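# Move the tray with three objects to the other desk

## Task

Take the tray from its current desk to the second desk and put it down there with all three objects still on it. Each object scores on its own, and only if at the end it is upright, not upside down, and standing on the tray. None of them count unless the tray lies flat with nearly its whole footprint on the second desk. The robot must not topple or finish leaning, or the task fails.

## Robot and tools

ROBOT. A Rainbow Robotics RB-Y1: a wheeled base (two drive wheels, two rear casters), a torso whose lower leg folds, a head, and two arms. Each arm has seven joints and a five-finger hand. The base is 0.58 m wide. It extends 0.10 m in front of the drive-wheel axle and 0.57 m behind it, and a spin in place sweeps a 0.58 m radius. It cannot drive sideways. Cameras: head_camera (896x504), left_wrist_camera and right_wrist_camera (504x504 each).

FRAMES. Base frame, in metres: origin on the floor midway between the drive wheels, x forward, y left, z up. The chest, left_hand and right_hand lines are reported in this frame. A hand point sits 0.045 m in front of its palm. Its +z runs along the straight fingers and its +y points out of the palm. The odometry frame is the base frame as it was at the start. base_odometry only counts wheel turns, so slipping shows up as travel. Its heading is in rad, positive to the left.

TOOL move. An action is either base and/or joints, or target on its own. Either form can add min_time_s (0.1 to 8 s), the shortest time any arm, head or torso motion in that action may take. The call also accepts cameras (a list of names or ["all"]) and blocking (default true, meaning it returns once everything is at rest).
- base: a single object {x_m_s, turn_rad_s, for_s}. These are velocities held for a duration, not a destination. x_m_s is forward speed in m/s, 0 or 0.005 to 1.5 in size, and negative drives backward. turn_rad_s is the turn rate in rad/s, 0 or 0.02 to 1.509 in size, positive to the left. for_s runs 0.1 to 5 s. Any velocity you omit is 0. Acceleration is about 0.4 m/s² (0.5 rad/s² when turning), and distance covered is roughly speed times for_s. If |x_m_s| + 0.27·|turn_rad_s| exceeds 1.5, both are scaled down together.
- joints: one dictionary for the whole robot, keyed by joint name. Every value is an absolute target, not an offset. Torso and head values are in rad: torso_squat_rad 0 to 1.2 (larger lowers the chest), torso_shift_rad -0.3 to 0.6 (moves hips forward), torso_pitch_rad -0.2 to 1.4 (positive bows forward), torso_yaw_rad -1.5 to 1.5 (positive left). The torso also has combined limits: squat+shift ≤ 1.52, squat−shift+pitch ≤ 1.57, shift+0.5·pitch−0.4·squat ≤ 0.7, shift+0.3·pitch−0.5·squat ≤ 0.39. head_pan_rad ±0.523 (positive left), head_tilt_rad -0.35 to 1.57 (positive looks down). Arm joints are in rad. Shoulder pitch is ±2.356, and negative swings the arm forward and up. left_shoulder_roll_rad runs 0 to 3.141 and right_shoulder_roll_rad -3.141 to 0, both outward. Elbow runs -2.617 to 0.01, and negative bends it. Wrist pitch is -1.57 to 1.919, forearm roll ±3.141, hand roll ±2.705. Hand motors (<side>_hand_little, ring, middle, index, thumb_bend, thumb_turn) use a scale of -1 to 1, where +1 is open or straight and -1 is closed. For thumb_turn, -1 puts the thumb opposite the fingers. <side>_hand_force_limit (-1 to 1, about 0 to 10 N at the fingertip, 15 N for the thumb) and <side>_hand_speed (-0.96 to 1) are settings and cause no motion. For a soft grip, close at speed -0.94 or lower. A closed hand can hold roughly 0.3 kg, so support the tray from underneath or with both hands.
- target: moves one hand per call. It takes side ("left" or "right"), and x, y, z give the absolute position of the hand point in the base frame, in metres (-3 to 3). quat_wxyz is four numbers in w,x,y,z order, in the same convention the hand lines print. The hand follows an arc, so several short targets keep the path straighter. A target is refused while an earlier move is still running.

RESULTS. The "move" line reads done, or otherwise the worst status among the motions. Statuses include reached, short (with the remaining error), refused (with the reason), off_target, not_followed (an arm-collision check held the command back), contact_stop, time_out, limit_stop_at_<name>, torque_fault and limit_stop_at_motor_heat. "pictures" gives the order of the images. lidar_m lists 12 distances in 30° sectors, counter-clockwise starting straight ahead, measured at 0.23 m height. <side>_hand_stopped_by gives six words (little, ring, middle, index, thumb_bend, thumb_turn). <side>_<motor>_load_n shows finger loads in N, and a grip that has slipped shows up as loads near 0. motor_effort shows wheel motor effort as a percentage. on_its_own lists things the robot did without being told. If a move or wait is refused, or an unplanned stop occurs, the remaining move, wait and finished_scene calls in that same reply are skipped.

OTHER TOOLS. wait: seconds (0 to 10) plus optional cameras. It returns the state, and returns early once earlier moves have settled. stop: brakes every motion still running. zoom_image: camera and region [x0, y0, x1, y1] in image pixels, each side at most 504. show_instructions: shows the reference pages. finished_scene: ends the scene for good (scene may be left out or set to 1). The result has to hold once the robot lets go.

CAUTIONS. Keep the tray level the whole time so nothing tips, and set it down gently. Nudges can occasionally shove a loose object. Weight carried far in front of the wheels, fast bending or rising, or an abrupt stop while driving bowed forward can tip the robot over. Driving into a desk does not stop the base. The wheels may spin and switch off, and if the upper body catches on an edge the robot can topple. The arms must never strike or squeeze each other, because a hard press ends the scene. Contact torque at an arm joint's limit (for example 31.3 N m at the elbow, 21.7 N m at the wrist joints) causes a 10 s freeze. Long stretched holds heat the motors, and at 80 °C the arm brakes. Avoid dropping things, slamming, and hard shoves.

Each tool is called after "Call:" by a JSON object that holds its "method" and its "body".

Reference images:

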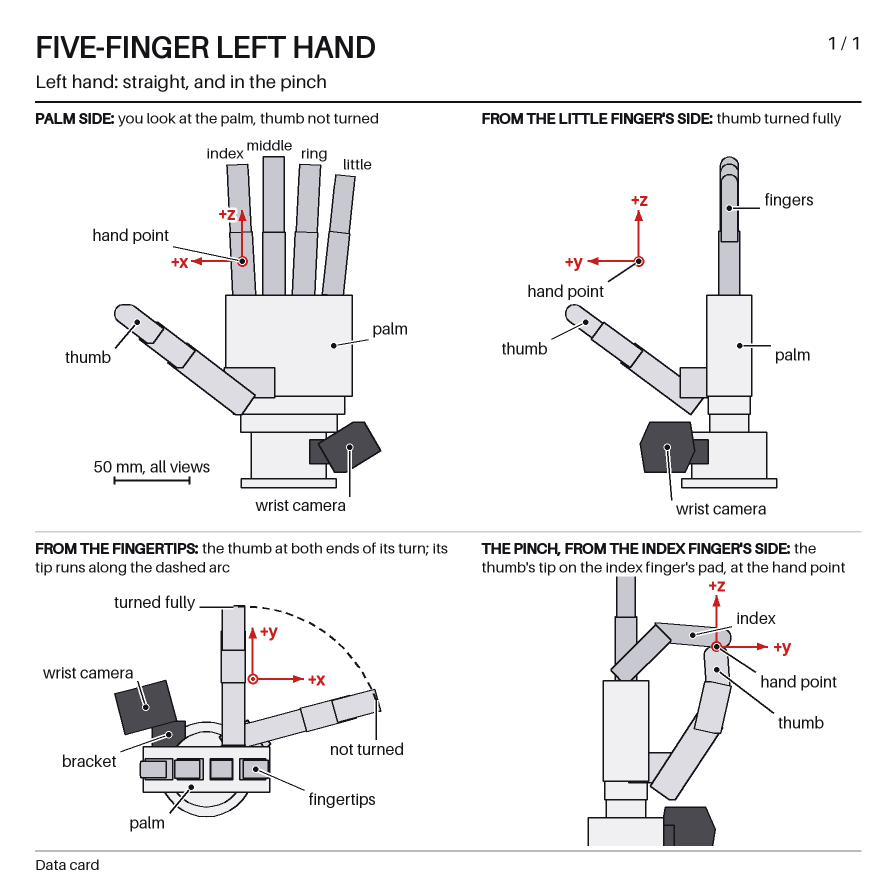

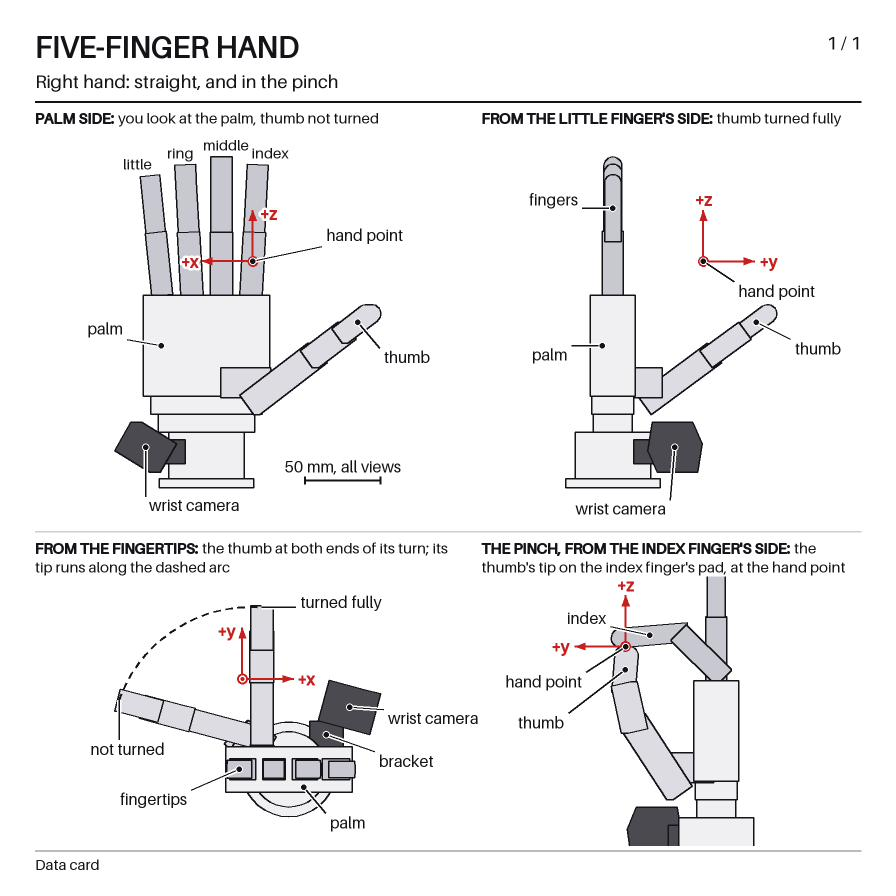

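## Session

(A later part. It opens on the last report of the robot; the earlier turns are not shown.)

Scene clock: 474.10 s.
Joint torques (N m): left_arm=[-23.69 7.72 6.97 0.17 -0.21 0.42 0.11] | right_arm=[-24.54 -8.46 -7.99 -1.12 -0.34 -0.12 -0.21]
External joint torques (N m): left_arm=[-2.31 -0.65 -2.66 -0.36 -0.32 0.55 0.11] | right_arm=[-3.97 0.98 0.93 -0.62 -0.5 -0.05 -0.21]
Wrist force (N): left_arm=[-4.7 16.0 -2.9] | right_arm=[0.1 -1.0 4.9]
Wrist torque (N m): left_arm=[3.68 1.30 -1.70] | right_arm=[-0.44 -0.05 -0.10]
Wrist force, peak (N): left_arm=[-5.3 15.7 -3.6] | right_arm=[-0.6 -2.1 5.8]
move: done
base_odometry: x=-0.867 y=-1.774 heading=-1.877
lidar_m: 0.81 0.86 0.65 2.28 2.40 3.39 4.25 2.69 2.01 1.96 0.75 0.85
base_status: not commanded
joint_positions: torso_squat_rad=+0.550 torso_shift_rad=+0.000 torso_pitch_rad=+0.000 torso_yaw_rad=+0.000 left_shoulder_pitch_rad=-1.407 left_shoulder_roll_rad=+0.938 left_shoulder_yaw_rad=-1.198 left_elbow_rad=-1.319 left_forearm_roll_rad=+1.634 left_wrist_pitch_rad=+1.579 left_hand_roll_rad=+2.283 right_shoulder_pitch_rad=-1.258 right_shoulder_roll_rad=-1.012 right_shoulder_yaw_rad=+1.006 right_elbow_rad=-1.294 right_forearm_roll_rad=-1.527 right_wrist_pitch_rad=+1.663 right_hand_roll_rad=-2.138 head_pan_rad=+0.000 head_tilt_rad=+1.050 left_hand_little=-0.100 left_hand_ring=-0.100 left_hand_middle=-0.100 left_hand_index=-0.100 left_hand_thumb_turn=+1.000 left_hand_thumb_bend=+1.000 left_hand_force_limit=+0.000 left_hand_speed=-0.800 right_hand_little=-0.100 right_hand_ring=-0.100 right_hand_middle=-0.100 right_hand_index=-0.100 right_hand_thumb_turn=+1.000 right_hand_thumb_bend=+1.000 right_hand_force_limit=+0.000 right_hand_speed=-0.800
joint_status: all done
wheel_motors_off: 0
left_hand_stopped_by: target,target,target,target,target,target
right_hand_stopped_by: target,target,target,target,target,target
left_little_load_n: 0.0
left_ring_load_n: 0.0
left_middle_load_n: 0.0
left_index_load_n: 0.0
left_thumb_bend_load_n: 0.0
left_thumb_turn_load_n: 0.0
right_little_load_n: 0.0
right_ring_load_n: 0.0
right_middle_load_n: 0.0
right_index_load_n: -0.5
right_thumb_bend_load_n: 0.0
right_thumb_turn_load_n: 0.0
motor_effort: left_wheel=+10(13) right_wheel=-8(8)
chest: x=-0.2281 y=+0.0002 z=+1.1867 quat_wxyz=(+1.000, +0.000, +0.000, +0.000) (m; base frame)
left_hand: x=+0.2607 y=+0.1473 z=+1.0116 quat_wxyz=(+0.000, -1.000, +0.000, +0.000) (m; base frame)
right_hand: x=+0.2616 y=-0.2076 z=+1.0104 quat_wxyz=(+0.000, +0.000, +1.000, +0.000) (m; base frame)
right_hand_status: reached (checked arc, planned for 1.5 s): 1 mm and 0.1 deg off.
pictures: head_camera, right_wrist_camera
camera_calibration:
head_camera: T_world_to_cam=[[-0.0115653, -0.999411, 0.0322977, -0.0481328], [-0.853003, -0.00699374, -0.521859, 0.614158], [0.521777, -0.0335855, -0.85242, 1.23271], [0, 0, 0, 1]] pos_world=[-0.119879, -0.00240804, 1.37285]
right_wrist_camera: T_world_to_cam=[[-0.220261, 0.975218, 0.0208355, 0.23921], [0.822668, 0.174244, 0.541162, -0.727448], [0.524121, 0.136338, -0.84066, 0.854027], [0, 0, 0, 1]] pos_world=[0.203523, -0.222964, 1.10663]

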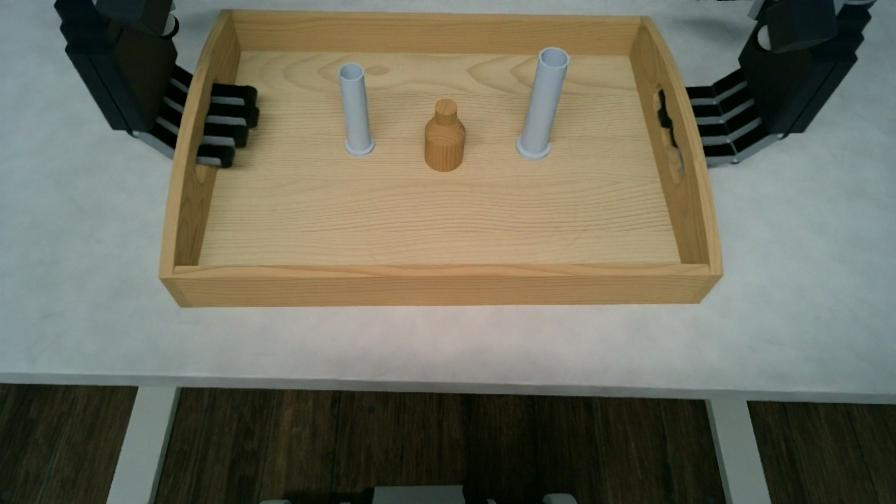

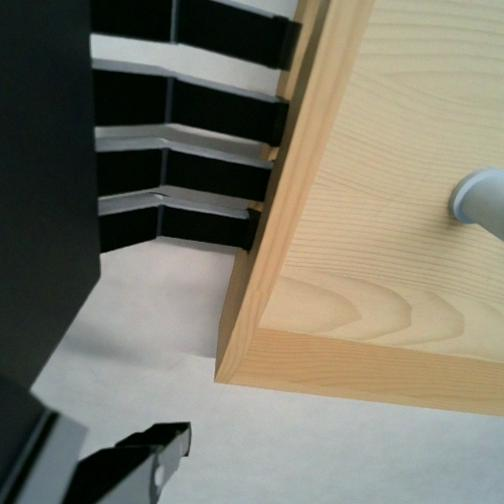

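Call:
{"method": "move", "body": {"target": {"side": "right", "x": 0.262, "y": -0.222, "z": 1.0095, "quat_wxyz": [0, 0, 1, 0]}, "min_time_s": 1}}

Call:
{"method": "move", "body": {"target": {"side": "right", "x": 0.256, "y": -0.218, "z": 1.006, "quat_wxyz": [0, 0, 1, 0]}, "min_time_s": 1, "cameras": ["head_camera", "right_wrist_camera"]}}

Call:
{"method": "zoom_image", "body": {"camera": "head_camera", "region": [620, 60, 760, 200]}}

Call:
{"method": "zoom_image", "body": {"camera": "right_wrist_camera", "region": [180, 0, 400, 340]}}

Scene clock: 498.83 s.
Joint torques (N m): left_arm=[-24.38 7.83 7.58 -0.01 -0.39 0.21 0.11] | right_arm=[-21.91 -10.28 -11.47 -0.26 -0.34 -0.48 0.15]
External joint torques (N m): left_arm=[-3 -0.54 -2.05 -0.54 -0.5 0.33 0.11] | right_arm=[-1.49 -0.64 -2.59 0.21 -0.5 -0.41 0.15]
Wrist force (N): left_arm=[-4.7 16.1 -2.8] | right_arm=[-0.3 -0.6 5.8]
Wrist torque (N m): left_arm=[3.66 1.30 -1.74] | right_arm=[-0.45 -0.08 0.01]
Wrist force, peak (N): left_arm=[-4.9 15.9 -3.9] | right_arm=[-0.5 -0.7 5.9]
move: done
base_odometry: x=-0.867 y=-1.774 heading=-1.877
lidar_m: 0.82 0.86 0.66 2.28 2.40 3.40 4.24 2.70 2.02 1.95 0.73 0.84
base_status: not commanded
joint_positions: torso_squat_rad=+0.550 torso_shift_rad=+0.000 torso_pitch_rad=+0.000 torso_yaw_rad=+0.000 left_shoulder_pitch_rad=-1.407 left_shoulder_roll_rad=+0.938 left_shoulder_yaw_rad=-1.198 left_elbow_rad=-1.319 left_forearm_roll_rad=+1.634 left_wrist_pitch_rad=+1.579 left_hand_roll_rad=+2.283 right_shoulder_pitch_rad=-1.246 right_shoulder_roll_rad=-1.035 right_shoulder_yaw_rad=+1.005 right_elbow_rad=-1.283 right_forearm_roll_rad=-1.528 right_wrist_pitch_rad=+1.658 right_hand_roll_rad=-2.104 head_pan_rad=+0.000 head_tilt_rad=+1.050 left_hand_little=-0.100 left_hand_ring=-0.100 left_hand_middle=-0.100 left_hand_index=-0.100 left_hand_thumb_turn=+1.000 left_hand_thumb_bend=+1.000 left_hand_force_limit=+0.000 left_hand_speed=-0.800 right_hand_little=-0.100 right_hand_ring=-0.100 right_hand_middle=-0.100 right_hand_index=-0.100 right_hand_thumb_turn=+1.000 right_hand_thumb_bend=+1.000 right_hand_force_limit=+0.000 right_hand_speed=-0.800
joint_status: all done
wheel_motors_off: 0
left_hand_stopped_by: target,target,target,target,target,target
right_hand_stopped_by: target,target,target,target,target,target
left_little_load_n: 0.0
left_ring_load_n: 0.5
left_middle_load_n: 0.0
left_index_load_n: 0.0
left_thumb_bend_load_n: 0.0
left_thumb_turn_load_n: 0.0
right_little_load_n: 0.0
right_ring_load_n: 0.0
right_middle_load_n: 0.0
right_index_load_n: 0.0
right_thumb_bend_load_n: 0.0
right_thumb_turn_load_n: 0.0
motor_effort: left_wheel=+12(13) right_wheel=-8(8)
chest: x=-0.2281 y=+0.0002 z=+1.1867 quat_wxyz=(+1.000, +0.000, +0.000, +0.000) (m; base frame)
left_hand: x=+0.2607 y=+0.1473 z=+1.0116 quat_wxyz=(+0.000, -1.000, +0.000, +0.000) (m; base frame)
right_hand: x=+0.2617 y=-0.2219 z=+1.0094 quat_wxyz=(+0.000, +0.000, +1.000, -0.001) (m; base frame)
right_hand_status: reached (checked arc, planned for 1.0 s): 0 mm and 0.1 deg off.
pictures: none

Scene clock: 500.17 s.
Joint torques (N m): left_arm=[-24.15 8.03 7.64 -0.05 -0.17 0.22 0.27] | right_arm=[-21.33 -8.92 -11.15 -1.31 -0.52 -0.52 -0.26]
External joint torques (N m): left_arm=[-2.77 -0.34 -1.99 -0.57 -0.28 0.34 0.27] | right_arm=[-1.14 0.71 -2.11 -0.87 -0.67 -0.45 -0.26]
Wrist force (N): left_arm=[-4.9 15.0 -3.9] | right_arm=[-0.6 -2.3 4.8]
Wrist torque (N m): left_arm=[3.58 1.30 -1.71] | right_arm=[-0.45 -0.04 -0.14]
Wrist force, peak (N): left_arm=[-4.1 15.8 -3.3] | right_arm=[-0.4 -0.6 5.9]
move: done
base_odometry: x=-0.867 y=-1.774 heading=-1.877
lidar_m: 0.82 0.85 0.66 2.28 2.39 3.39 4.24 2.70 2.02 1.95 0.75 0.85
base_status: not commanded
joint_positions: torso_squat_rad=+0.550 torso_shift_rad=+0.000 torso_pitch_rad=+0.000 torso_yaw_rad=+0.000 left_shoulder_pitch_rad=-1.407 left_shoulder_roll_rad=+0.938 left_shoulder_yaw_rad=-1.198 left_elbow_rad=-1.319 left_forearm_roll_rad=+1.634 left_wrist_pitch_rad=+1.579 left_hand_roll_rad=+2.283 right_shoulder_pitch_rad=-1.232 right_shoulder_roll_rad=-1.046 right_shoulder_yaw_rad=+1.004 right_elbow_rad=-1.325 right_forearm_roll_rad=-1.531 right_wrist_pitch_rad=+1.651 right_hand_roll_rad=-2.132 head_pan_rad=+0.000 head_tilt_rad=+1.050 left_hand_little=-0.100 left_hand_ring=-0.100 left_hand_middle=-0.100 left_hand_index=-0.100 left_hand_thumb_turn=+1.000 left_hand_thumb_bend=+1.000 left_hand_force_limit=+0.000 left_hand_speed=-0.800 right_hand_little=-0.100 right_hand_ring=-0.100 right_hand_middle=-0.100 right_hand_index=-0.100 right_hand_thumb_turn=+1.000 right_hand_thumb_bend=+1.000 right_hand_force_limit=+0.000 right_hand_speed=-0.800
joint_status: all done
wheel_motors_off: 0
left_hand_stopped_by: target,target,target,target,target,target
right_hand_stopped_by: target,target,target,target,target,target
left_little_load_n: 0.0
left_ring_load_n: 0.0
left_middle_load_n: 0.0
left_index_load_n: 0.0
left_thumb_bend_load_n: 0.0
left_thumb_turn_load_n: 0.0
right_little_load_n: 0.5
right_ring_load_n: 0.0
right_middle_load_n: -0.5
right_index_load_n: 0.0
right_thumb_bend_load_n: -0.5
right_thumb_turn_load_n: 0.0
motor_effort: left_wheel=+10(13) right_wheel=-8(8)
chest: x=-0.2281 y=+0.0002 z=+1.1867 quat_wxyz=(+1.000, +0.000, +0.000, +0.000) (m; base frame)
left_hand: x=+0.2607 y=+0.1473 z=+1.0116 quat_wxyz=(+0.000, -1.000, +0.000, +0.000) (m; base frame)
right_hand: x=+0.2559 y=-0.2181 z=+1.0059 quat_wxyz=(-0.001, +0.000, +1.000, +0.000) (m; base frame)
right_hand_status: reached (checked arc, planned for 1.0 s): 0 mm and 0.1 deg off.
pictures: head_camera, right_wrist_camera
camera_calibration:
head_camera: T_world_to_cam=[[-0.0115653, -0.999411, 0.0322977, -0.0481328], [-0.853003, -0.00699374, -0.521859, 0.614158], [0.521777, -0.0335855, -0.85242, 1.23271], [0, 0, 0, 1]] pos_world=[-0.119879, -0.00240804, 1.37285]
right_wrist_camera: T_world_to_cam=[[-0.219917, 0.975308, 0.020262, 0.248795], [0.823405, 0.174448, 0.539975, -0.717436], [0.523107, 0.135434, -0.841437, 0.855528], [0, 0, 0, 1]] pos_world=[0.197922, -0.233365, 1.10223]

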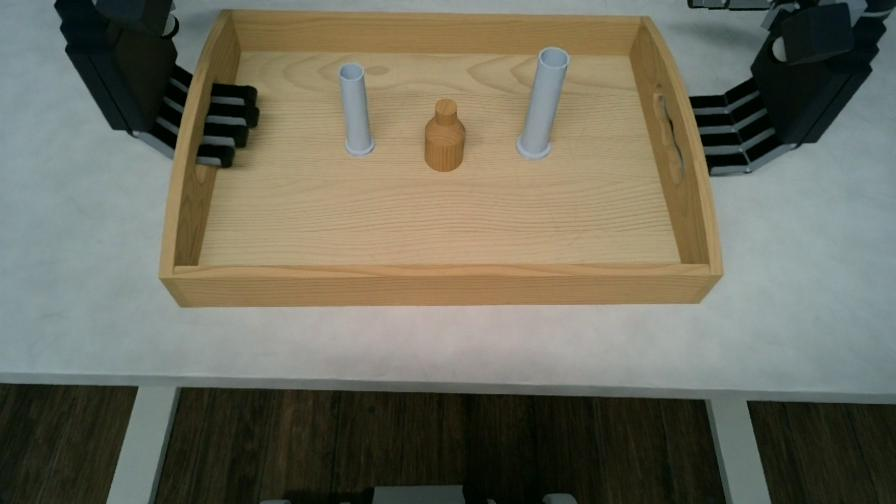

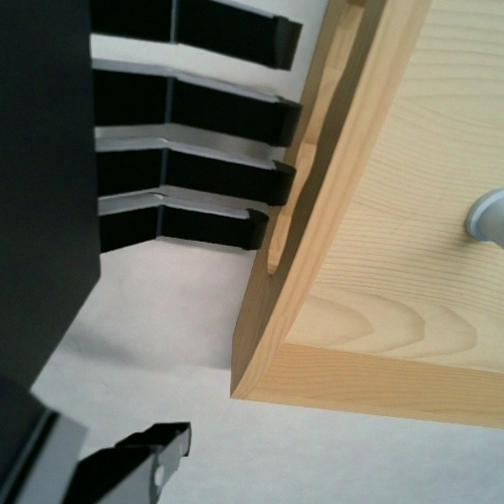

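Scaled by 3.600 from the camera's 896x504 image, which has a finer 1280x720 frame.

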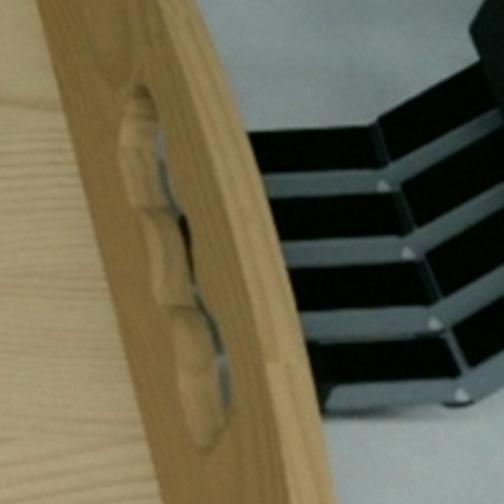

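Scaled by 1.482 from the camera's 504x504 image, which has a finer 720x720 frame.

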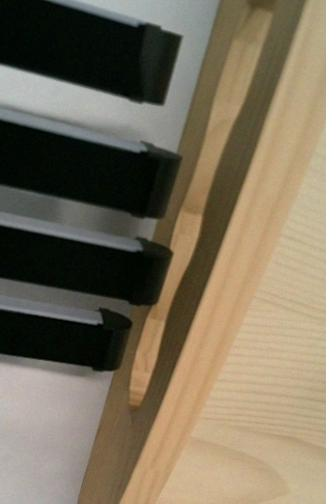

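Call:
{"method": "move", "body": {"target": {"side":"right","x":0.258,"y":-0.208,"z":1.006,"quat_wxyz":[0,0,1,0]}, "min_time_s": 1, "cameras": ["head_camera","right_wrist_camera"]}}

Call:
{"method": "zoom_image", "body": {"camera": "head_camera", "region": [600, 60, 760, 200]}}

Scene clock: 521.73 s.
Joint torques (N m): left_arm=[-24.04 5.95 10.28 -0.71 2.14 -1.67 0.04] | right_arm=[-24.84 -2.54 -9.08 -2.29 -1.89 -1.93 -0.17]
External joint torques (N m): left_arm=[-2.66 -2.42 0.65 -1.23 2.04 -1.55 0.04] | right_arm=[-4.48 6.96 -0.05 -1.82 -2.05 -1.86 -0.17]
Wrist force (N): left_arm=[-4.4 5.0 -0.9] | right_arm=[1.4 -12.4 1.9]
Wrist torque (N m): left_arm=[3.41 1.25 -1.43] | right_arm=[-0.31 0.06 -0.36]
Wrist force, peak (N): left_arm=[-4.2 16.3 -3.2] | right_arm=[1.3 -12.8 2.0]
move: done
base_odometry: x=-0.867 y=-1.774 heading=-1.877
lidar_m: 0.82 0.86 0.64 2.27 2.41 3.40 4.23 2.70 2.02 1.95 0.74 0.85
base_status: not commanded
joint_positions: torso_squat_rad=+0.550 torso_shift_rad=+0.000 torso_pitch_rad=+0.000 torso_yaw_rad=+0.000 left_shoulder_pitch_rad=-1.407 left_shoulder_roll_rad=+0.939 left_shoulder_yaw_rad=-1.199 left_elbow_rad=-1.319 left_forearm_roll_rad=+1.634 left_wrist_pitch_rad=+1.580 left_hand_roll_rad=+2.284 right_shoulder_pitch_rad=-1.242 right_shoulder_roll_rad=-1.026 right_shoulder_yaw_rad=+1.007 right_elbow_rad=-1.323 right_forearm_roll_rad=-1.526 right_wrist_pitch_rad=+1.653 right_hand_roll_rad=-2.153 head_pan_rad=+0.000 head_tilt_rad=+1.050 left_hand_little=-0.100 left_hand_ring=-0.100 left_hand_middle=-0.100 left_hand_index=-0.100 left_hand_thumb_turn=+1.000 left_hand_thumb_bend=+1.000 left_hand_force_limit=+0.000 left_hand_speed=-0.800 right_hand_little=-0.100 right_hand_ring=-0.100 right_hand_middle=-0.100 right_hand_index=-0.100 right_hand_thumb_turn=+1.000 right_hand_thumb_bend=+1.000 right_hand_force_limit=+0.000 right_hand_speed=-0.800
joint_status: all done
wheel_motors_off: 0
left_hand_stopped_by: target,target,target,target,target,target
right_hand_stopped_by: target,target,target,target,target,target
left_little_load_n: 0.0
left_ring_load_n: 0.5
left_middle_load_n: 2.0
left_index_load_n: 0.5
left_thumb_bend_load_n: 0.0
left_thumb_turn_load_n: 0.0
right_little_load_n: 0.0
right_ring_load_n: 0.0
right_middle_load_n: -0.5
right_index_load_n: 0.0
right_thumb_bend_load_n: 0.0
right_thumb_turn_load_n: 0.0
motor_effort: left_wheel=+11(13) right_wheel=-8(8)
chest: x=-0.2281 y=+0.0002 z=+1.1867 quat_wxyz=(+1.000, +0.000, +0.000, +0.000) (m; base frame)
left_hand: x=+0.2607 y=+0.1480 z=+1.0115 quat_wxyz=(+0.000, -1.000, +0.000, +0.000) (m; base frame)
right_hand: x=+0.2579 y=-0.2093 z=+1.0060 quat_wxyz=(+0.000, +0.001, +1.000, +0.000) (m; base frame)
right_hand_status: reached (checked arc, planned for 1.0 s): 1 mm and 0.1 deg off.
pictures: head_camera, right_wrist_camera
camera_calibration:
head_camera: T_world_to_cam=[[-0.0115653, -0.999411, 0.0322977, -0.0481328], [-0.853003, -0.00699374, -0.521859, 0.614158], [0.521777, -0.0335855, -0.85242, 1.23271], [0, 0, 0, 1]] pos_world=[-0.119879, -0.00240804, 1.37285]
right_wrist_camera: T_world_to_cam=[[-0.217506, 0.975872, 0.0191215, 0.241316], [0.822985, 0.172827, 0.541134, -0.722047], [0.524773, 0.133436, -0.840719, 0.851794], [0, 0, 0, 1]] pos_world=[0.199723, -0.224365, 1.10223]

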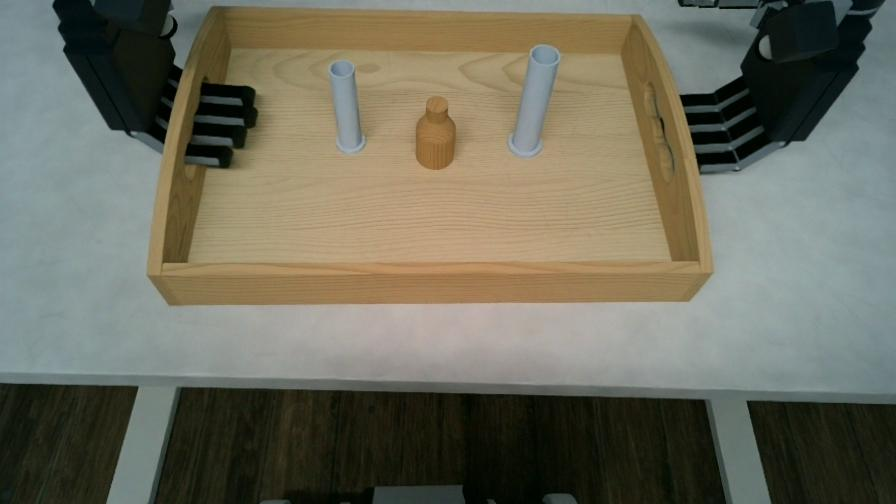

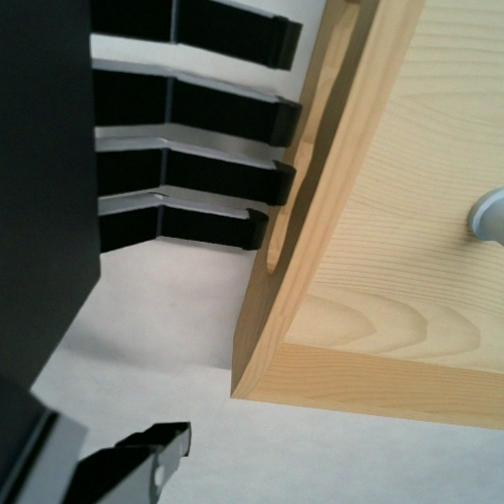

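Scaled by 3.150 from the camera's 896x504 image, which has a finer 1280x720 frame.

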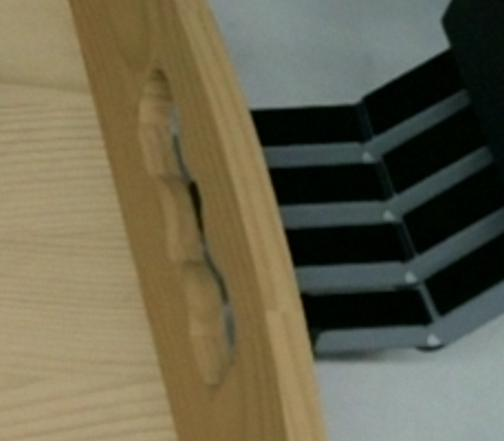

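Call:
{"method": "move", "body": {"target": {"side":"right","x":0.258,"y":-0.2,"z":1.006,"quat_wxyz":[0,0,1,0]}, "min_time_s": 1, "cameras": ["head_camera","right_wrist_camera"]}}

Call:
{"method": "zoom_image", "body": {"camera": "head_camera", "region": [600, 60, 760, 200]}}

Call:
{"method": "zoom_image", "body": {"camera": "right_wrist_camera", "region": [200, 0, 400, 300]}}

Scene clock: 533.53 s.
Joint torques (N m): left_arm=[-25.77 -1.91 13.4 -3.76 5.35 -4.25 -0.05] | right_arm=[-25.51 7.02 -10.8 -7.29 -6.01 -4.18 0.04]
External joint torques (N m): left_arm=[-4.39 -10.29 3.78 -4.3 5.25 -4.13 -0.05] | right_arm=[-5.07 16.42 -1.77 -6.8 -6.17 -4.12 0.04]
Wrist force (N): left_arm=[-5.1 -10.2 -1.5] | right_arm=[-0.1 -30.4 -3.1]
Wrist torque (N m): left_arm=[3.45 1.31 -1.09] | right_arm=[-0.04 0.11 -0.70]
Wrist force, peak (N): left_arm=[-5.5 -11.0 -2.0] | right_arm=[-0.1 -30.6 -3.1]
move: done
base_odometry: x=-0.867 y=-1.774 heading=-1.877
lidar_m: 0.82 0.87 0.67 2.28 2.40 3.41 4.25 2.70 2.01 1.96 0.75 0.83
base_status: not commanded
joint_positions: torso_squat_rad=+0.550 torso_shift_rad=+0.000 torso_pitch_rad=+0.000 torso_yaw_rad=+0.000 left_shoulder_pitch_rad=-1.407 left_shoulder_roll_rad=+0.941 left_shoulder_yaw_rad=-1.200 left_elbow_rad=-1.318 left_forearm_roll_rad=+1.633 left_wrist_pitch_rad=+1.581 left_hand_roll_rad=+2.284 right_shoulder_pitch_rad=-1.248 right_shoulder_roll_rad=-1.013 right_shoulder_yaw_rad=+1.009 right_elbow_rad=-1.327 right_forearm_roll_rad=-1.523 right_wrist_pitch_rad=+1.656 right_hand_roll_rad=-2.173 head_pan_rad=+0.000 head_tilt_rad=+1.050 left_hand_little=-0.100 left_hand_ring=-0.100 left_hand_middle=-0.100 left_hand_index=-0.100 left_hand_thumb_turn=+1.000 left_hand_thumb_bend=+1.000 left_hand_force_limit=+0.000 left_hand_speed=-0.800 right_hand_little=-0.100 right_hand_ring=-0.100 right_hand_middle=-0.100 right_hand_index=-0.100 right_hand_thumb_turn=+1.000 right_hand_thumb_bend=+1.000 right_hand_force_limit=+0.000 right_hand_speed=-0.800
joint_status: all done
wheel_motors_off: 0
left_hand_stopped_by: target,target,target,target,target,target
right_hand_stopped_by: target,target,target,target,target,target
left_little_load_n: 0.0
left_ring_load_n: 1.5
left_middle_load_n: 2.5
left_index_load_n: 0.5
left_thumb_bend_load_n: 0.0
left_thumb_turn_load_n: 0.0
right_little_load_n: 0.0
right_ring_load_n: 0.0
right_middle_load_n: 0.5
right_index_load_n: 0.0
right_thumb_bend_load_n: 0.0
right_thumb_turn_load_n: 0.0
motor_effort: left_wheel=+12(13) right_wheel=-8(8)
chest: x=-0.2281 y=+0.0002 z=+1.1867 quat_wxyz=(+1.000, +0.000, +0.000, +0.000) (m; base frame)
left_hand: x=+0.2610 y=+0.1497 z=+1.0112 quat_wxyz=(+0.001, -1.000, -0.002, +0.000) (m; base frame)
right_hand: x=+0.2583 y=-0.2032 z=+1.0060 quat_wxyz=(+0.000, +0.003, +1.000, -0.002) (m; base frame)
right_hand_status: reached (checked arc, planned for 1.0 s): 3 mm and 0.4 deg off.
pictures: head_camera, right_wrist_camera
camera_calibration:
head_camera: T_world_to_cam=[[-0.0115653, -0.999411, 0.0322977, -0.0481328], [-0.853003, -0.00699374, -0.521859, 0.614158], [0.521777, -0.0335855, -0.85242, 1.23271], [0, 0, 0, 1]] pos_world=[-0.119879, -0.00240804, 1.37285]
right_wrist_camera: T_world_to_cam=[[-0.214105, 0.976662, 0.0170205, 0.236847], [0.823464, 0.171093, 0.540956, -0.723695], [0.52542, 0.129837, -0.840879, 0.850031], [0, 0, 0, 1]] pos_world=[0.200024, -0.217865, 1.10223]

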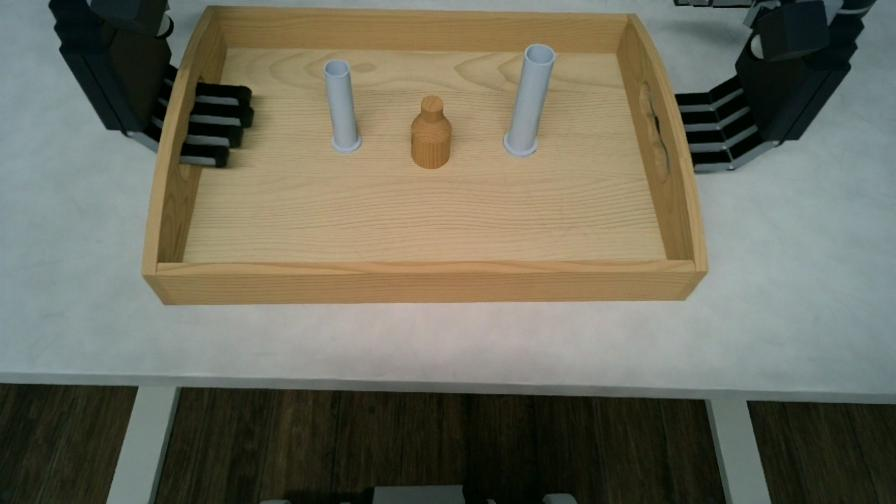

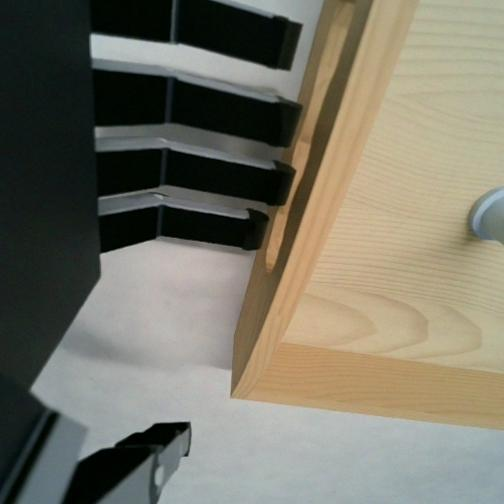

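Scaled by 3.150 from the camera's 896x504 image, which has a finer 1280x720 frame.

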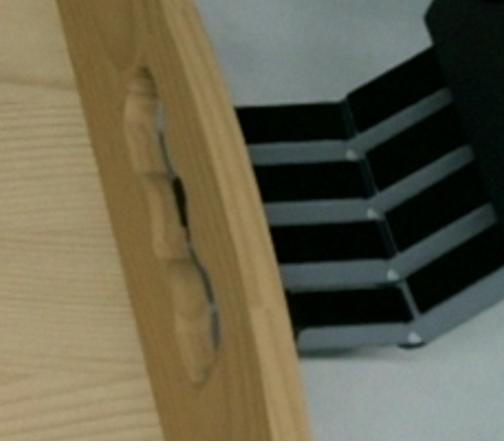

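Scaled by 1.680 from the camera's 504x504 image, which has a finer 720x720 frame.

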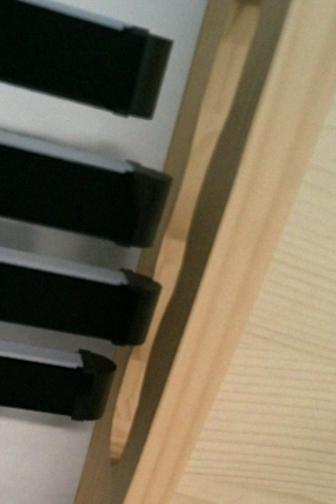

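Call:
{"method": "move", "body": {"target": {"side":"right","x":0.257,"y":-0.213,"z":1.006,"quat_wxyz":[0,0,1,0]}, "min_time_s": 1}}

Call:
{"method": "move", "body": {"target": {"side":"right","x":0.257,"y":-0.211,"z":1.009,"quat_wxyz":[0,0,1,0]}, "min_time_s": 1}}

Call:
{"method": "move", "body": {"target": {"side":"right","x":0.257,"y":-0.200,"z":1.009,"quat_wxyz":[0,0,1,0]}, "min_time_s": 1, "cameras": ["head_camera","right_wrist_camera"]}}

Call:
{"method": "zoom_image", "body": {"camera": "head_camera", "region": [600, 60, 760, 200]}}

Call:
{"method": "zoom_image", "body": {"camera": "right_wrist_camera", "region": [200, 0, 400, 300]}}

Scene clock: 550.40 s.
Joint torques (N m): left_arm=[-25.87 7.11 11.04 -0.4 0.9 -0.98 -0.19] | right_arm=[-21.47 -10.26 -10.9 -0.63 -0.42 -0.49 0.25]
External joint torques (N m): left_arm=[-4.48 -1.25 1.42 -0.92 0.8 -0.86 -0.19] | right_arm=[-1.19 -0.7 -1.86 -0.17 -0.58 -0.42 0.25]
Wrist force (N): left_arm=[-3.9 12.1 -0.6] | right_arm=[0.0 -2.4 5.2]
Wrist torque (N m): left_arm=[3.23 1.22 -1.54] | right_arm=[-0.59 -0.14 0.01]
Wrist force, peak (N): left_arm=[-4.2 13.7 -0.1] | right_arm=[0.0 -30.6 -2.9]
move: done
base_odometry: x=-0.867 y=-1.774 heading=-1.877
lidar_m: 0.82 0.86 0.65 2.29 2.40 3.40 4.23 2.71 2.02 1.94 0.75 0.85
base_status: not commanded
joint_positions: torso_squat_rad=+0.550 torso_shift_rad=+0.000 torso_pitch_rad=+0.000 torso_yaw_rad=+0.000 left_shoulder_pitch_rad=-1.407 left_shoulder_roll_rad=+0.939 left_shoulder_yaw_rad=-1.199 left_elbow_rad=-1.319 left_forearm_roll_rad=+1.634 left_wrist_pitch_rad=+1.580 left_hand_roll_rad=+2.284 right_shoulder_pitch_rad=-1.237 right_shoulder_roll_rad=-1.035 right_shoulder_yaw_rad=+1.006 right_elbow_rad=-1.327 right_forearm_roll_rad=-1.528 right_wrist_pitch_rad=+1.652 right_hand_roll_rad=-2.145 head_pan_rad=+0.000 head_tilt_rad=+1.050 left_hand_little=-0.100 left_hand_ring=-0.100 left_hand_middle=-0.100 left_hand_index=-0.100 left_hand_thumb_turn=+1.000 left_hand_thumb_bend=+1.000 left_hand_force_limit=+0.000 left_hand_speed=-0.800 right_hand_little=-0.100 right_hand_ring=-0.100 right_hand_middle=-0.100 right_hand_index=-0.100 right_hand_thumb_turn=+1.000 right_hand_thumb_bend=+1.000 right_hand_force_limit=+0.000 right_hand_speed=-0.800
joint_status: all done
wheel_motors_off: 0
left_hand_stopped_by: target,target,target,target,target,target
right_hand_stopped_by: target,target,target,target,target,target
left_little_load_n: 0.0
left_ring_load_n: 0.0
left_middle_load_n: 1.0
left_index_load_n: 0.5
left_thumb_bend_load_n: 0.0
left_thumb_turn_load_n: 0.0
right_little_load_n: 0.0
right_ring_load_n: 0.0
right_middle_load_n: 0.0
right_index_load_n: 0.0
right_thumb_bend_load_n: 0.0
right_thumb_turn_load_n: 0.0
motor_effort: left_wheel=+10(14) right_wheel=-8(8)
chest: x=-0.2280 y=+0.0003 z=+1.1867 quat_wxyz=(+1.000, +0.000, +0.000, +0.000) (m; base frame)
left_hand: x=+0.2605 y=+0.1478 z=+1.0112 quat_wxyz=(+0.000, -1.000, +0.000, +0.000) (m; base frame)
right_hand: x=+0.2569 y=-0.2129 z=+1.0059 quat_wxyz=(+0.000, +0.000, +1.000, -0.001) (m; base frame)
right_hand_status: reached (checked arc, planned for 1.0 s): 0 mm and 0.1 deg off.
pictures: none

Scene clock: 551.73 s.
Joint torques (N m): left_arm=[-25.78 7.35 10.96 -0.17 0.6 -1.04 0.1] | right_arm=[-25.04 -7.66 -10.91 -1.1 -0.37 -0.02 -0.37]
External joint torques (N m): left_arm=[-4.39 -1.01 1.33 -0.69 0.49 -0.92 0.1] | right_arm=[-4.75 1.85 -1.88 -0.65 -0.53 0.05 -0.37]
Wrist force (N): left_arm=[-4.0 13.2 -0.9] | right_arm=[0.1 -2.4 5.3]
Wrist torque (N m): left_arm=[3.43 1.27 -1.58] | right_arm=[-0.60 -0.15 -0.12]
Wrist force, peak (N): left_arm=[-4.5 13.9 -0.6] | right_arm=[0.2 -2.7 5.8]
move: done
base_odometry: x=-0.867 y=-1.774 heading=-1.877
lidar_m: 0.81 0.87 0.66 2.28 2.41 3.38 4.24 2.69 2.01 1.95 0.74 0.84
base_status: not commanded
joint_positions: torso_squat_rad=+0.550 torso_shift_rad=+0.000 torso_pitch_rad=+0.000 torso_yaw_rad=+0.000 left_shoulder_pitch_rad=-1.407 left_shoulder_roll_rad=+0.939 left_shoulder_yaw_rad=-1.199 left_elbow_rad=-1.319 left_forearm_roll_rad=+1.634 left_wrist_pitch_rad=+1.580 left_hand_roll_rad=+2.284 right_shoulder_pitch_rad=-1.243 right_shoulder_roll_rad=-1.033 right_shoulder_yaw_rad=+1.004 right_elbow_rad=-1.327 right_forearm_roll_rad=-1.531 right_wrist_pitch_rad=+1.658 right_hand_roll_rad=-2.148 head_pan_rad=+0.000 head_tilt_rad=+1.050 left_hand_little=-0.100 left_hand_ring=-0.100 left_hand_middle=-0.100 left_hand_index=-0.100 left_hand_thumb_turn=+1.000 left_hand_thumb_bend=+1.000 left_hand_force_limit=+0.000 left_hand_speed=-0.800 right_hand_little=-0.100 right_hand_ring=-0.100 right_hand_middle=-0.100 right_hand_index=-0.100 right_hand_thumb_turn=+1.000 right_hand_thumb_bend=+1.000 right_hand_force_limit=+0.000 right_hand_speed=-0.800
joint_status: all done
wheel_motors_off: 0
left_hand_stopped_by: target,target,target,target,target,target
right_hand_stopped_by: target,target,target,target,target,target
left_little_load_n: 0.5
left_ring_load_n: 0.0
left_middle_load_n: 1.0
left_index_load_n: 0.0
left_thumb_bend_load_n: 0.0
left_thumb_turn_load_n: 0.0
right_little_load_n: 0.0
right_ring_load_n: 0.0
right_middle_load_n: 0.0
right_index_load_n: 0.0
right_thumb_bend_load_n: -0.5
right_thumb_turn_load_n: 0.0
motor_effort: left_wheel=+9(13) right_wheel=-8(8)
chest: x=-0.2280 y=+0.0003 z=+1.1867 quat_wxyz=(+1.000, +0.000, +0.000, +0.000) (m; base frame)
left_hand: x=+0.2605 y=+0.1478 z=+1.0112 quat_wxyz=(+0.000, -1.000, +0.000, +0.000) (m; base frame)
right_hand: x=+0.2569 y=-0.2114 z=+1.0086 quat_wxyz=(+0.000, +0.000, +1.000, +0.000) (m; base frame)
right_hand_status: reached (checked arc, planned for 1.0 s): 1 mm and 0.1 deg off.
pictures: none

Scene clock: 553.07 s.
Joint torques (N m): left_arm=[-25.77 7.41 10.76 -0.36 0.64 -0.8 0.07] | right_arm=[-22.02 -7.04 -6.69 -1.34 0.07 0.08 -0.2]
External joint torques (N m): left_arm=[-4.39 -0.96 1.13 -0.89 0.53 -0.68 0.07] | right_arm=[-1.61 2.3 2.36 -0.86 -0.08 0.15 -0.2]
Wrist force (N): left_arm=[-4.8 11.9 -0.4] | right_arm=[-0.3 -3.0 0.2]
Wrist torque (N m): left_arm=[3.35 1.37 -1.63] | right_arm=[-0.65 -0.05 -0.12]
Wrist force, peak (N): left_arm=[-4.4 13.8 -0.9] | right_arm=[0.5 -6.4 -0.2]
move: done
base_odometry: x=-0.867 y=-1.774 heading=-1.877
lidar_m: 0.82 0.86 0.66 2.28 2.41 3.40 4.25 2.70 2.02 1.95 0.73 0.85
base_status: not commanded
joint_positions: torso_squat_rad=+0.550 torso_shift_rad=+0.000 torso_pitch_rad=+0.000 torso_yaw_rad=+0.000 left_shoulder_pitch_rad=-1.407 left_shoulder_roll_rad=+0.939 left_shoulder_yaw_rad=-1.199 left_elbow_rad=-1.319 left_forearm_roll_rad=+1.634 left_wrist_pitch_rad=+1.580 left_hand_roll_rad=+2.284 right_shoulder_pitch_rad=-1.253 right_shoulder_roll_rad=-1.015 right_shoulder_yaw_rad=+1.006 right_elbow_rad=-1.335 right_forearm_roll_rad=-1.529 right_wrist_pitch_rad=+1.660 right_hand_roll_rad=-2.176 head_pan_rad=+0.000 head_tilt_rad=+1.050 left_hand_little=-0.100 left_hand_ring=-0.100 left_hand_middle=-0.100 left_hand_index=-0.100 left_hand_thumb_turn=+1.000 left_hand_thumb_bend=+1.000 left_hand_force_limit=+0.000 left_hand_speed=-0.800 right_hand_little=-0.100 right_hand_ring=-0.100 right_hand_middle=-0.101 right_hand_index=-0.100 right_hand_thumb_turn=+1.000 right_hand_thumb_bend=+1.000 right_hand_force_limit=+0.000 right_hand_speed=-0.800
joint_status: all done
wheel_motors_off: 0
left_hand_stopped_by: target,target,target,target,target,target
right_hand_stopped_by: target,target,target,target,target,target
left_little_load_n: 0.0
left_ring_load_n: 0.0
left_middle_load_n: 1.5
left_index_load_n: 0.0
left_thumb_bend_load_n: 0.0
left_thumb_turn_load_n: 0.5
right_little_load_n: 0.0
right_ring_load_n: 0.0
right_middle_load_n: -5.0
right_index_load_n: 0.0
right_thumb_bend_load_n: -0.5
right_thumb_turn_load_n: 0.0
motor_effort: left_wheel=+11(14) right_wheel=-8(8)
chest: x=-0.2280 y=+0.0003 z=+1.1867 quat_wxyz=(+1.000, +0.000, +0.000, +0.000) (m; base frame)
left_hand: x=+0.2605 y=+0.1478 z=+1.0112 quat_wxyz=(+0.000, -1.000, +0.000, +0.000) (m; base frame)
right_hand: x=+0.2571 y=-0.2002 z=+1.0094 quat_wxyz=(+0.000, +0.000, +1.000, +0.000) (m; base frame)
right_hand_status: reached (checked arc, planned for 1.0 s): 0 mm and 0.1 deg off.
pictures: head_camera, right_wrist_camera
camera_calibration:
head_camera: T_world_to_cam=[[-0.0116172, -0.999408, 0.0323829, -0.0482549], [-0.853004, -0.00699394, -0.521858, 0.614243], [0.521776, -0.0336853, -0.852417, 1.23266], [0, 0, 0, 1]] pos_world=[-0.119779, -0.00240801, 1.37285]
right_wrist_camera: T_world_to_cam=[[-0.219116, 0.975481, 0.0206275, 0.23104], [0.822304, 0.173247, 0.542035, -0.725383], [0.525171, 0.135731, -0.840103, 0.8536], [0, 0, 0, 1]] pos_world=[0.198824, -0.215564, 1.10553]

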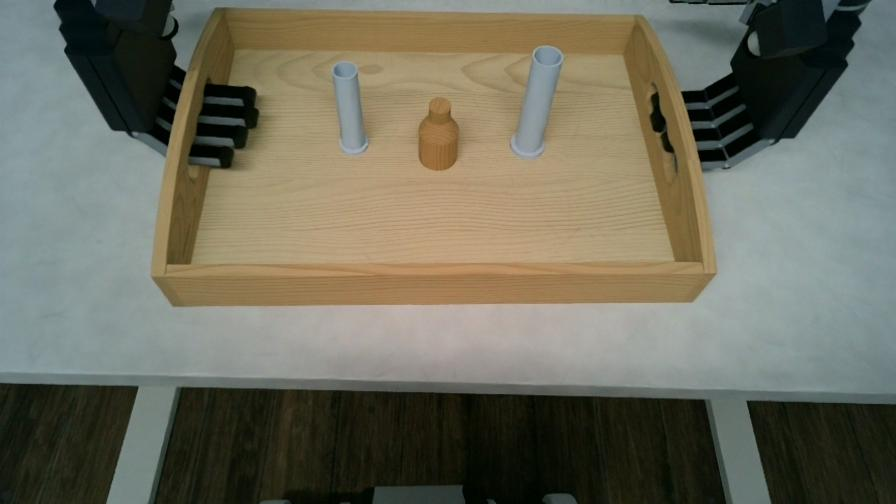

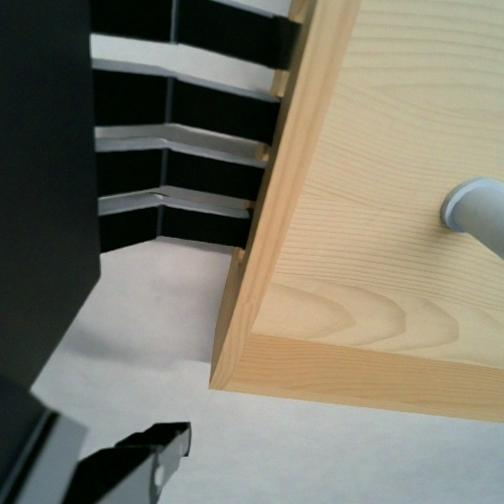

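Scaled by 3.150 from the camera's 896x504 image, which has a finer 1280x720 frame.

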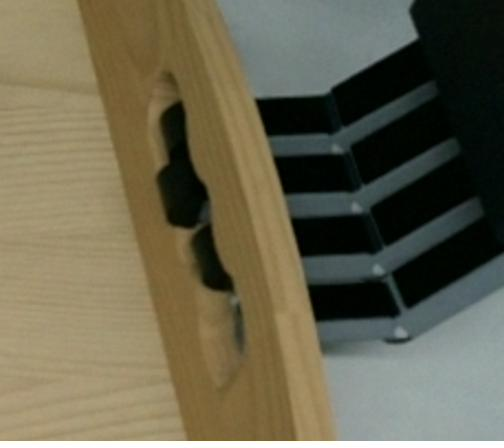

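Scaled by 1.680 from the camera's 504x504 image, which has a finer 720x720 frame.

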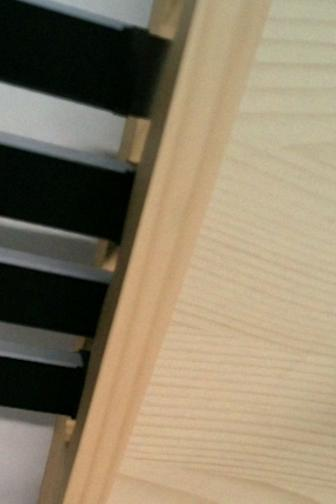

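Call:
{"method": "move", "body": {"target": {"side":"right","x":0.256,"y":-0.200,"z":1.0115,"quat_wxyz":[0,0,1,0]}, "min_time_s": 1}}

Call:
{"method": "move", "body": {"target": {"side":"right","x":0.256,"y":-0.188,"z":1.0115,"quat_wxyz":[0,0,1,0]}, "min_time_s": 1, "cameras": ["head_camera","right_wrist_camera"]}}

Call:
{"method": "zoom_image", "body": {"camera": "head_camera", "region": [600, 60, 760, 200]}}

Scene clock: 562.23 s.
Joint torques (N m): left_arm=[-24.79 7.46 10.16 -0.05 0.67 -0.72 -0.03] | right_arm=[-24.71 -10.05 -11.41 -0.84 -0.27 0.21 -0.32]
External joint torques (N m): left_arm=[-3.41 -0.91 0.54 -0.57 0.57 -0.6 -0.03] | right_arm=[-4.34 -0.73 -2.34 -0.38 -0.43 0.28 -0.32]
Wrist force (N): left_arm=[-5.2 13.6 -2.5] | right_arm=[0.0 -1.7 5.9]
Wrist torque (N m): left_arm=[3.46 1.41 -1.66] | right_arm=[-0.63 -0.16 -0.10]
Wrist force, peak (N): left_arm=[-4.7 15.0 -1.8] | right_arm=[0.0 -1.7 5.9]
move: done
base_odometry: x=-0.867 y=-1.774 heading=-1.877
lidar_m: 0.82 0.87 0.66 2.28 2.39 3.38 4.24 2.69 2.01 1.95 0.75 0.85
base_status: not commanded
joint_positions: torso_squat_rad=+0.550 torso_shift_rad=+0.000 torso_pitch_rad=+0.000 torso_yaw_rad=+0.000 left_shoulder_pitch_rad=-1.407 left_shoulder_roll_rad=+0.939 left_shoulder_yaw_rad=-1.199 left_elbow_rad=-1.319 left_forearm_roll_rad=+1.634 left_wrist_pitch_rad=+1.580 left_hand_roll_rad=+2.284 right_shoulder_pitch_rad=-1.255 right_shoulder_roll_rad=-1.018 right_shoulder_yaw_rad=+1.005 right_elbow_rad=-1.341 right_forearm_roll_rad=-1.531 right_wrist_pitch_rad=+1.665 right_hand_roll_rad=-2.180 head_pan_rad=+0.000 head_tilt_rad=+1.050 left_hand_little=-0.100 left_hand_ring=-0.100 left_hand_middle=-0.100 left_hand_index=-0.100 left_hand_thumb_turn=+1.000 left_hand_thumb_bend=+1.000 left_hand_force_limit=+0.000 left_hand_speed=-0.800 right_hand_little=-0.100 right_hand_ring=-0.100 right_hand_middle=-0.100 right_hand_index=-0.100 right_hand_thumb_turn=+1.000 right_hand_thumb_bend=+1.000 right_hand_force_limit=+0.000 right_hand_speed=-0.800
joint_status: all done
wheel_motors_off: 0
left_hand_stopped_by: target,target,target,target,target,target
right_hand_stopped_by: target,target,target,target,target,target
left_little_load_n: 0.0
left_ring_load_n: 0.0
left_middle_load_n: 1.0
left_index_load_n: 0.5
left_thumb_bend_load_n: 0.0
left_thumb_turn_load_n: 0.0
right_little_load_n: 0.0
right_ring_load_n: 0.0
right_middle_load_n: 0.0
right_index_load_n: 0.0
right_thumb_bend_load_n: 0.0
right_thumb_turn_load_n: 0.0
motor_effort: left_wheel=+11(13) right_wheel=-8(8)
chest: x=-0.2280 y=+0.0003 z=+1.1867 quat_wxyz=(+1.000, +0.000, +0.000, +0.000) (m; base frame)
left_hand: x=+0.2606 y=+0.1477 z=+1.0113 quat_wxyz=(+0.000, -1.000, +0.000, +0.000) (m; base frame)
right_hand: x=+0.2558 y=-0.2001 z=+1.0110 quat_wxyz=(+0.000, +0.000, +1.000, +0.000) (m; base frame)
right_hand_status: reached (checked arc, planned for 1.0 s): 1 mm and 0.1 deg off.
pictures: none

Scene clock: 563.57 s.
Joint torques (N m): left_arm=[-25.75 7.23 10.57 -0.27 0.64 -0.58 0.16] | right_arm=[-24.97 -7.95 -8.58 -1.34 0.22 0.22 -0.26]
External joint torques (N m): left_arm=[-4.37 -1.13 0.95 -0.79 0.53 -0.45 0.16] | right_arm=[-4.47 1.21 0.51 -0.85 0.06 0.29 -0.26]
Wrist force (N): left_arm=[-5.0 14.0 -2.2] | right_arm=[0.2 -1.7 5.8]
Wrist torque (N m): left_arm=[3.52 1.35 -1.66] | right_arm=[-0.63 -0.17 -0.10]
Wrist force, peak (N): left_arm=[-4.2 15.0 -2.6] | right_arm=[0.1 -1.6 5.9]
move: done
base_odometry: x=-0.867 y=-1.774 heading=-1.877
lidar_m: 0.82 0.87 0.65 2.29 2.39 3.40 4.23 2.68 2.02 1.95 0.75 0.83
base_status: not commanded
joint_positions: torso_squat_rad=+0.550 torso_shift_rad=+0.000 torso_pitch_rad=+0.000 torso_yaw_rad=+0.000 left_shoulder_pitch_rad=-1.407 left_shoulder_roll_rad=+0.939 left_shoulder_yaw_rad=-1.199 left_elbow_rad=-1.319 left_forearm_roll_rad=+1.634 left_wrist_pitch_rad=+1.580 left_hand_roll_rad=+2.284 right_shoulder_pitch_rad=-1.264 right_shoulder_roll_rad=-0.997 right_shoulder_yaw_rad=+1.007 right_elbow_rad=-1.348 right_forearm_roll_rad=-1.529 right_wrist_pitch_rad=+1.668 right_hand_roll_rad=-2.209 head_pan_rad=+0.000 head_tilt_rad=+1.050 left_hand_little=-0.100 left_hand_ring=-0.100 left_hand_middle=-0.100 left_hand_index=-0.100 left_hand_thumb_turn=+1.000 left_hand_thumb_bend=+1.000 left_hand_force_limit=+0.000 left_hand_speed=-0.800 right_hand_little=-0.100 right_hand_ring=-0.100 right_hand_middle=-0.100 right_hand_index=-0.100 right_hand_thumb_turn=+1.000 right_hand_thumb_bend=+1.000 right_hand_force_limit=+0.000 right_hand_speed=-0.800
joint_status: all done
wheel_motors_off: 0
left_hand_stopped_by: target,target,target,target,target,target
right_hand_stopped_by: target,target,target,target,target,target
left_little_load_n: 0.0
left_ring_load_n: 0.0
left_middle_load_n: 1.0
left_index_load_n: 0.0
left_thumb_bend_load_n: 0.0
left_thumb_turn_load_n: 0.0
right_little_load_n: 0.0
right_ring_load_n: 0.0
right_middle_load_n: 0.0
right_index_load_n: 0.5
right_thumb_bend_load_n: 0.0
right_thumb_turn_load_n: 0.0
motor_effort: left_wheel=+10(12) right_wheel=-8(8)
chest: x=-0.2280 y=+0.0003 z=+1.1867 quat_wxyz=(+1.000, +0.000, +0.000, +0.000) (m; base frame)
left_hand: x=+0.2606 y=+0.1477 z=+1.0113 quat_wxyz=(+0.000, -1.000, +0.000, +0.000) (m; base frame)
right_hand: x=+0.2558 y=-0.1882 z=+1.0114 quat_wxyz=(+0.000, +0.000, +1.000, +0.000) (m; base frame)
right_hand_status: reached (checked arc, planned for 1.0 s): 0 mm and 0.0 deg off.
pictures: head_camera, right_wrist_camera
camera_calibration:
head_camera: T_world_to_cam=[[-0.0116172, -0.999408, 0.0323829, -0.0482549], [-0.853004, -0.00699394, -0.521858, 0.614243], [0.521776, -0.0336853, -0.852417, 1.23266], [0, 0, 0, 1]] pos_world=[-0.119779, -0.00240801, 1.37285]
right_wrist_camera: T_world_to_cam=[[-0.21935, 0.975427, 0.0206946, 0.218891], [0.822797, 0.173545, 0.541191, -0.726732], [0.524301, 0.135738, -0.840645, 0.855127], [0, 0, 0, 1]] pos_world=[0.197623, -0.203464, 1.10763]

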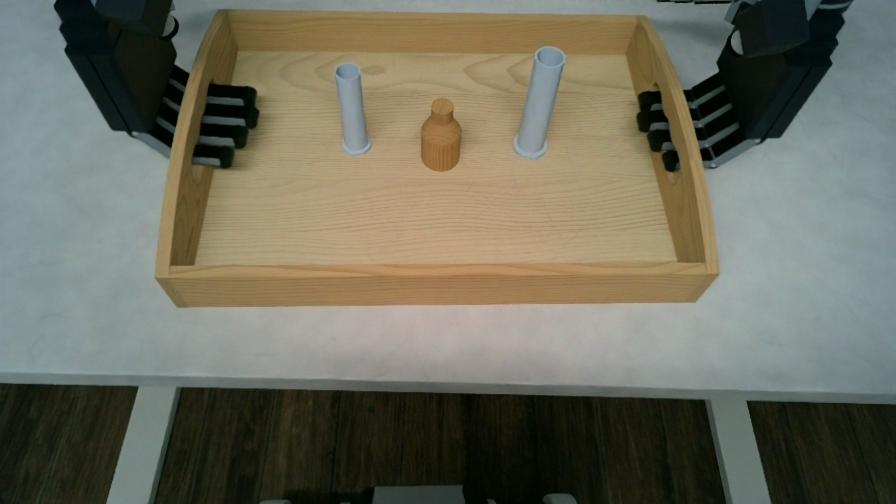

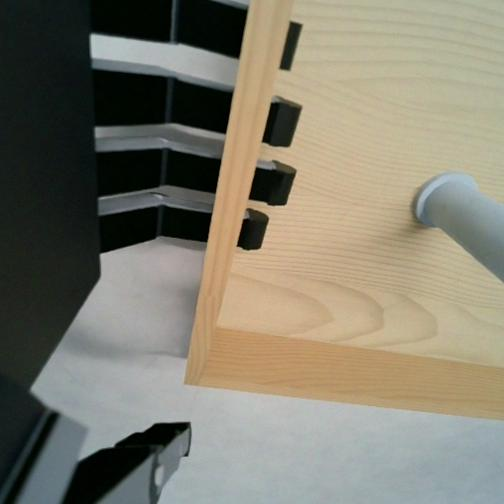

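Scaled by 3.150 from the camera's 896x504 image, which has a finer 1280x720 frame.

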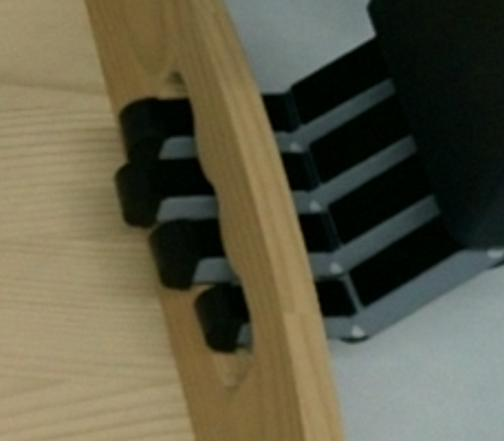

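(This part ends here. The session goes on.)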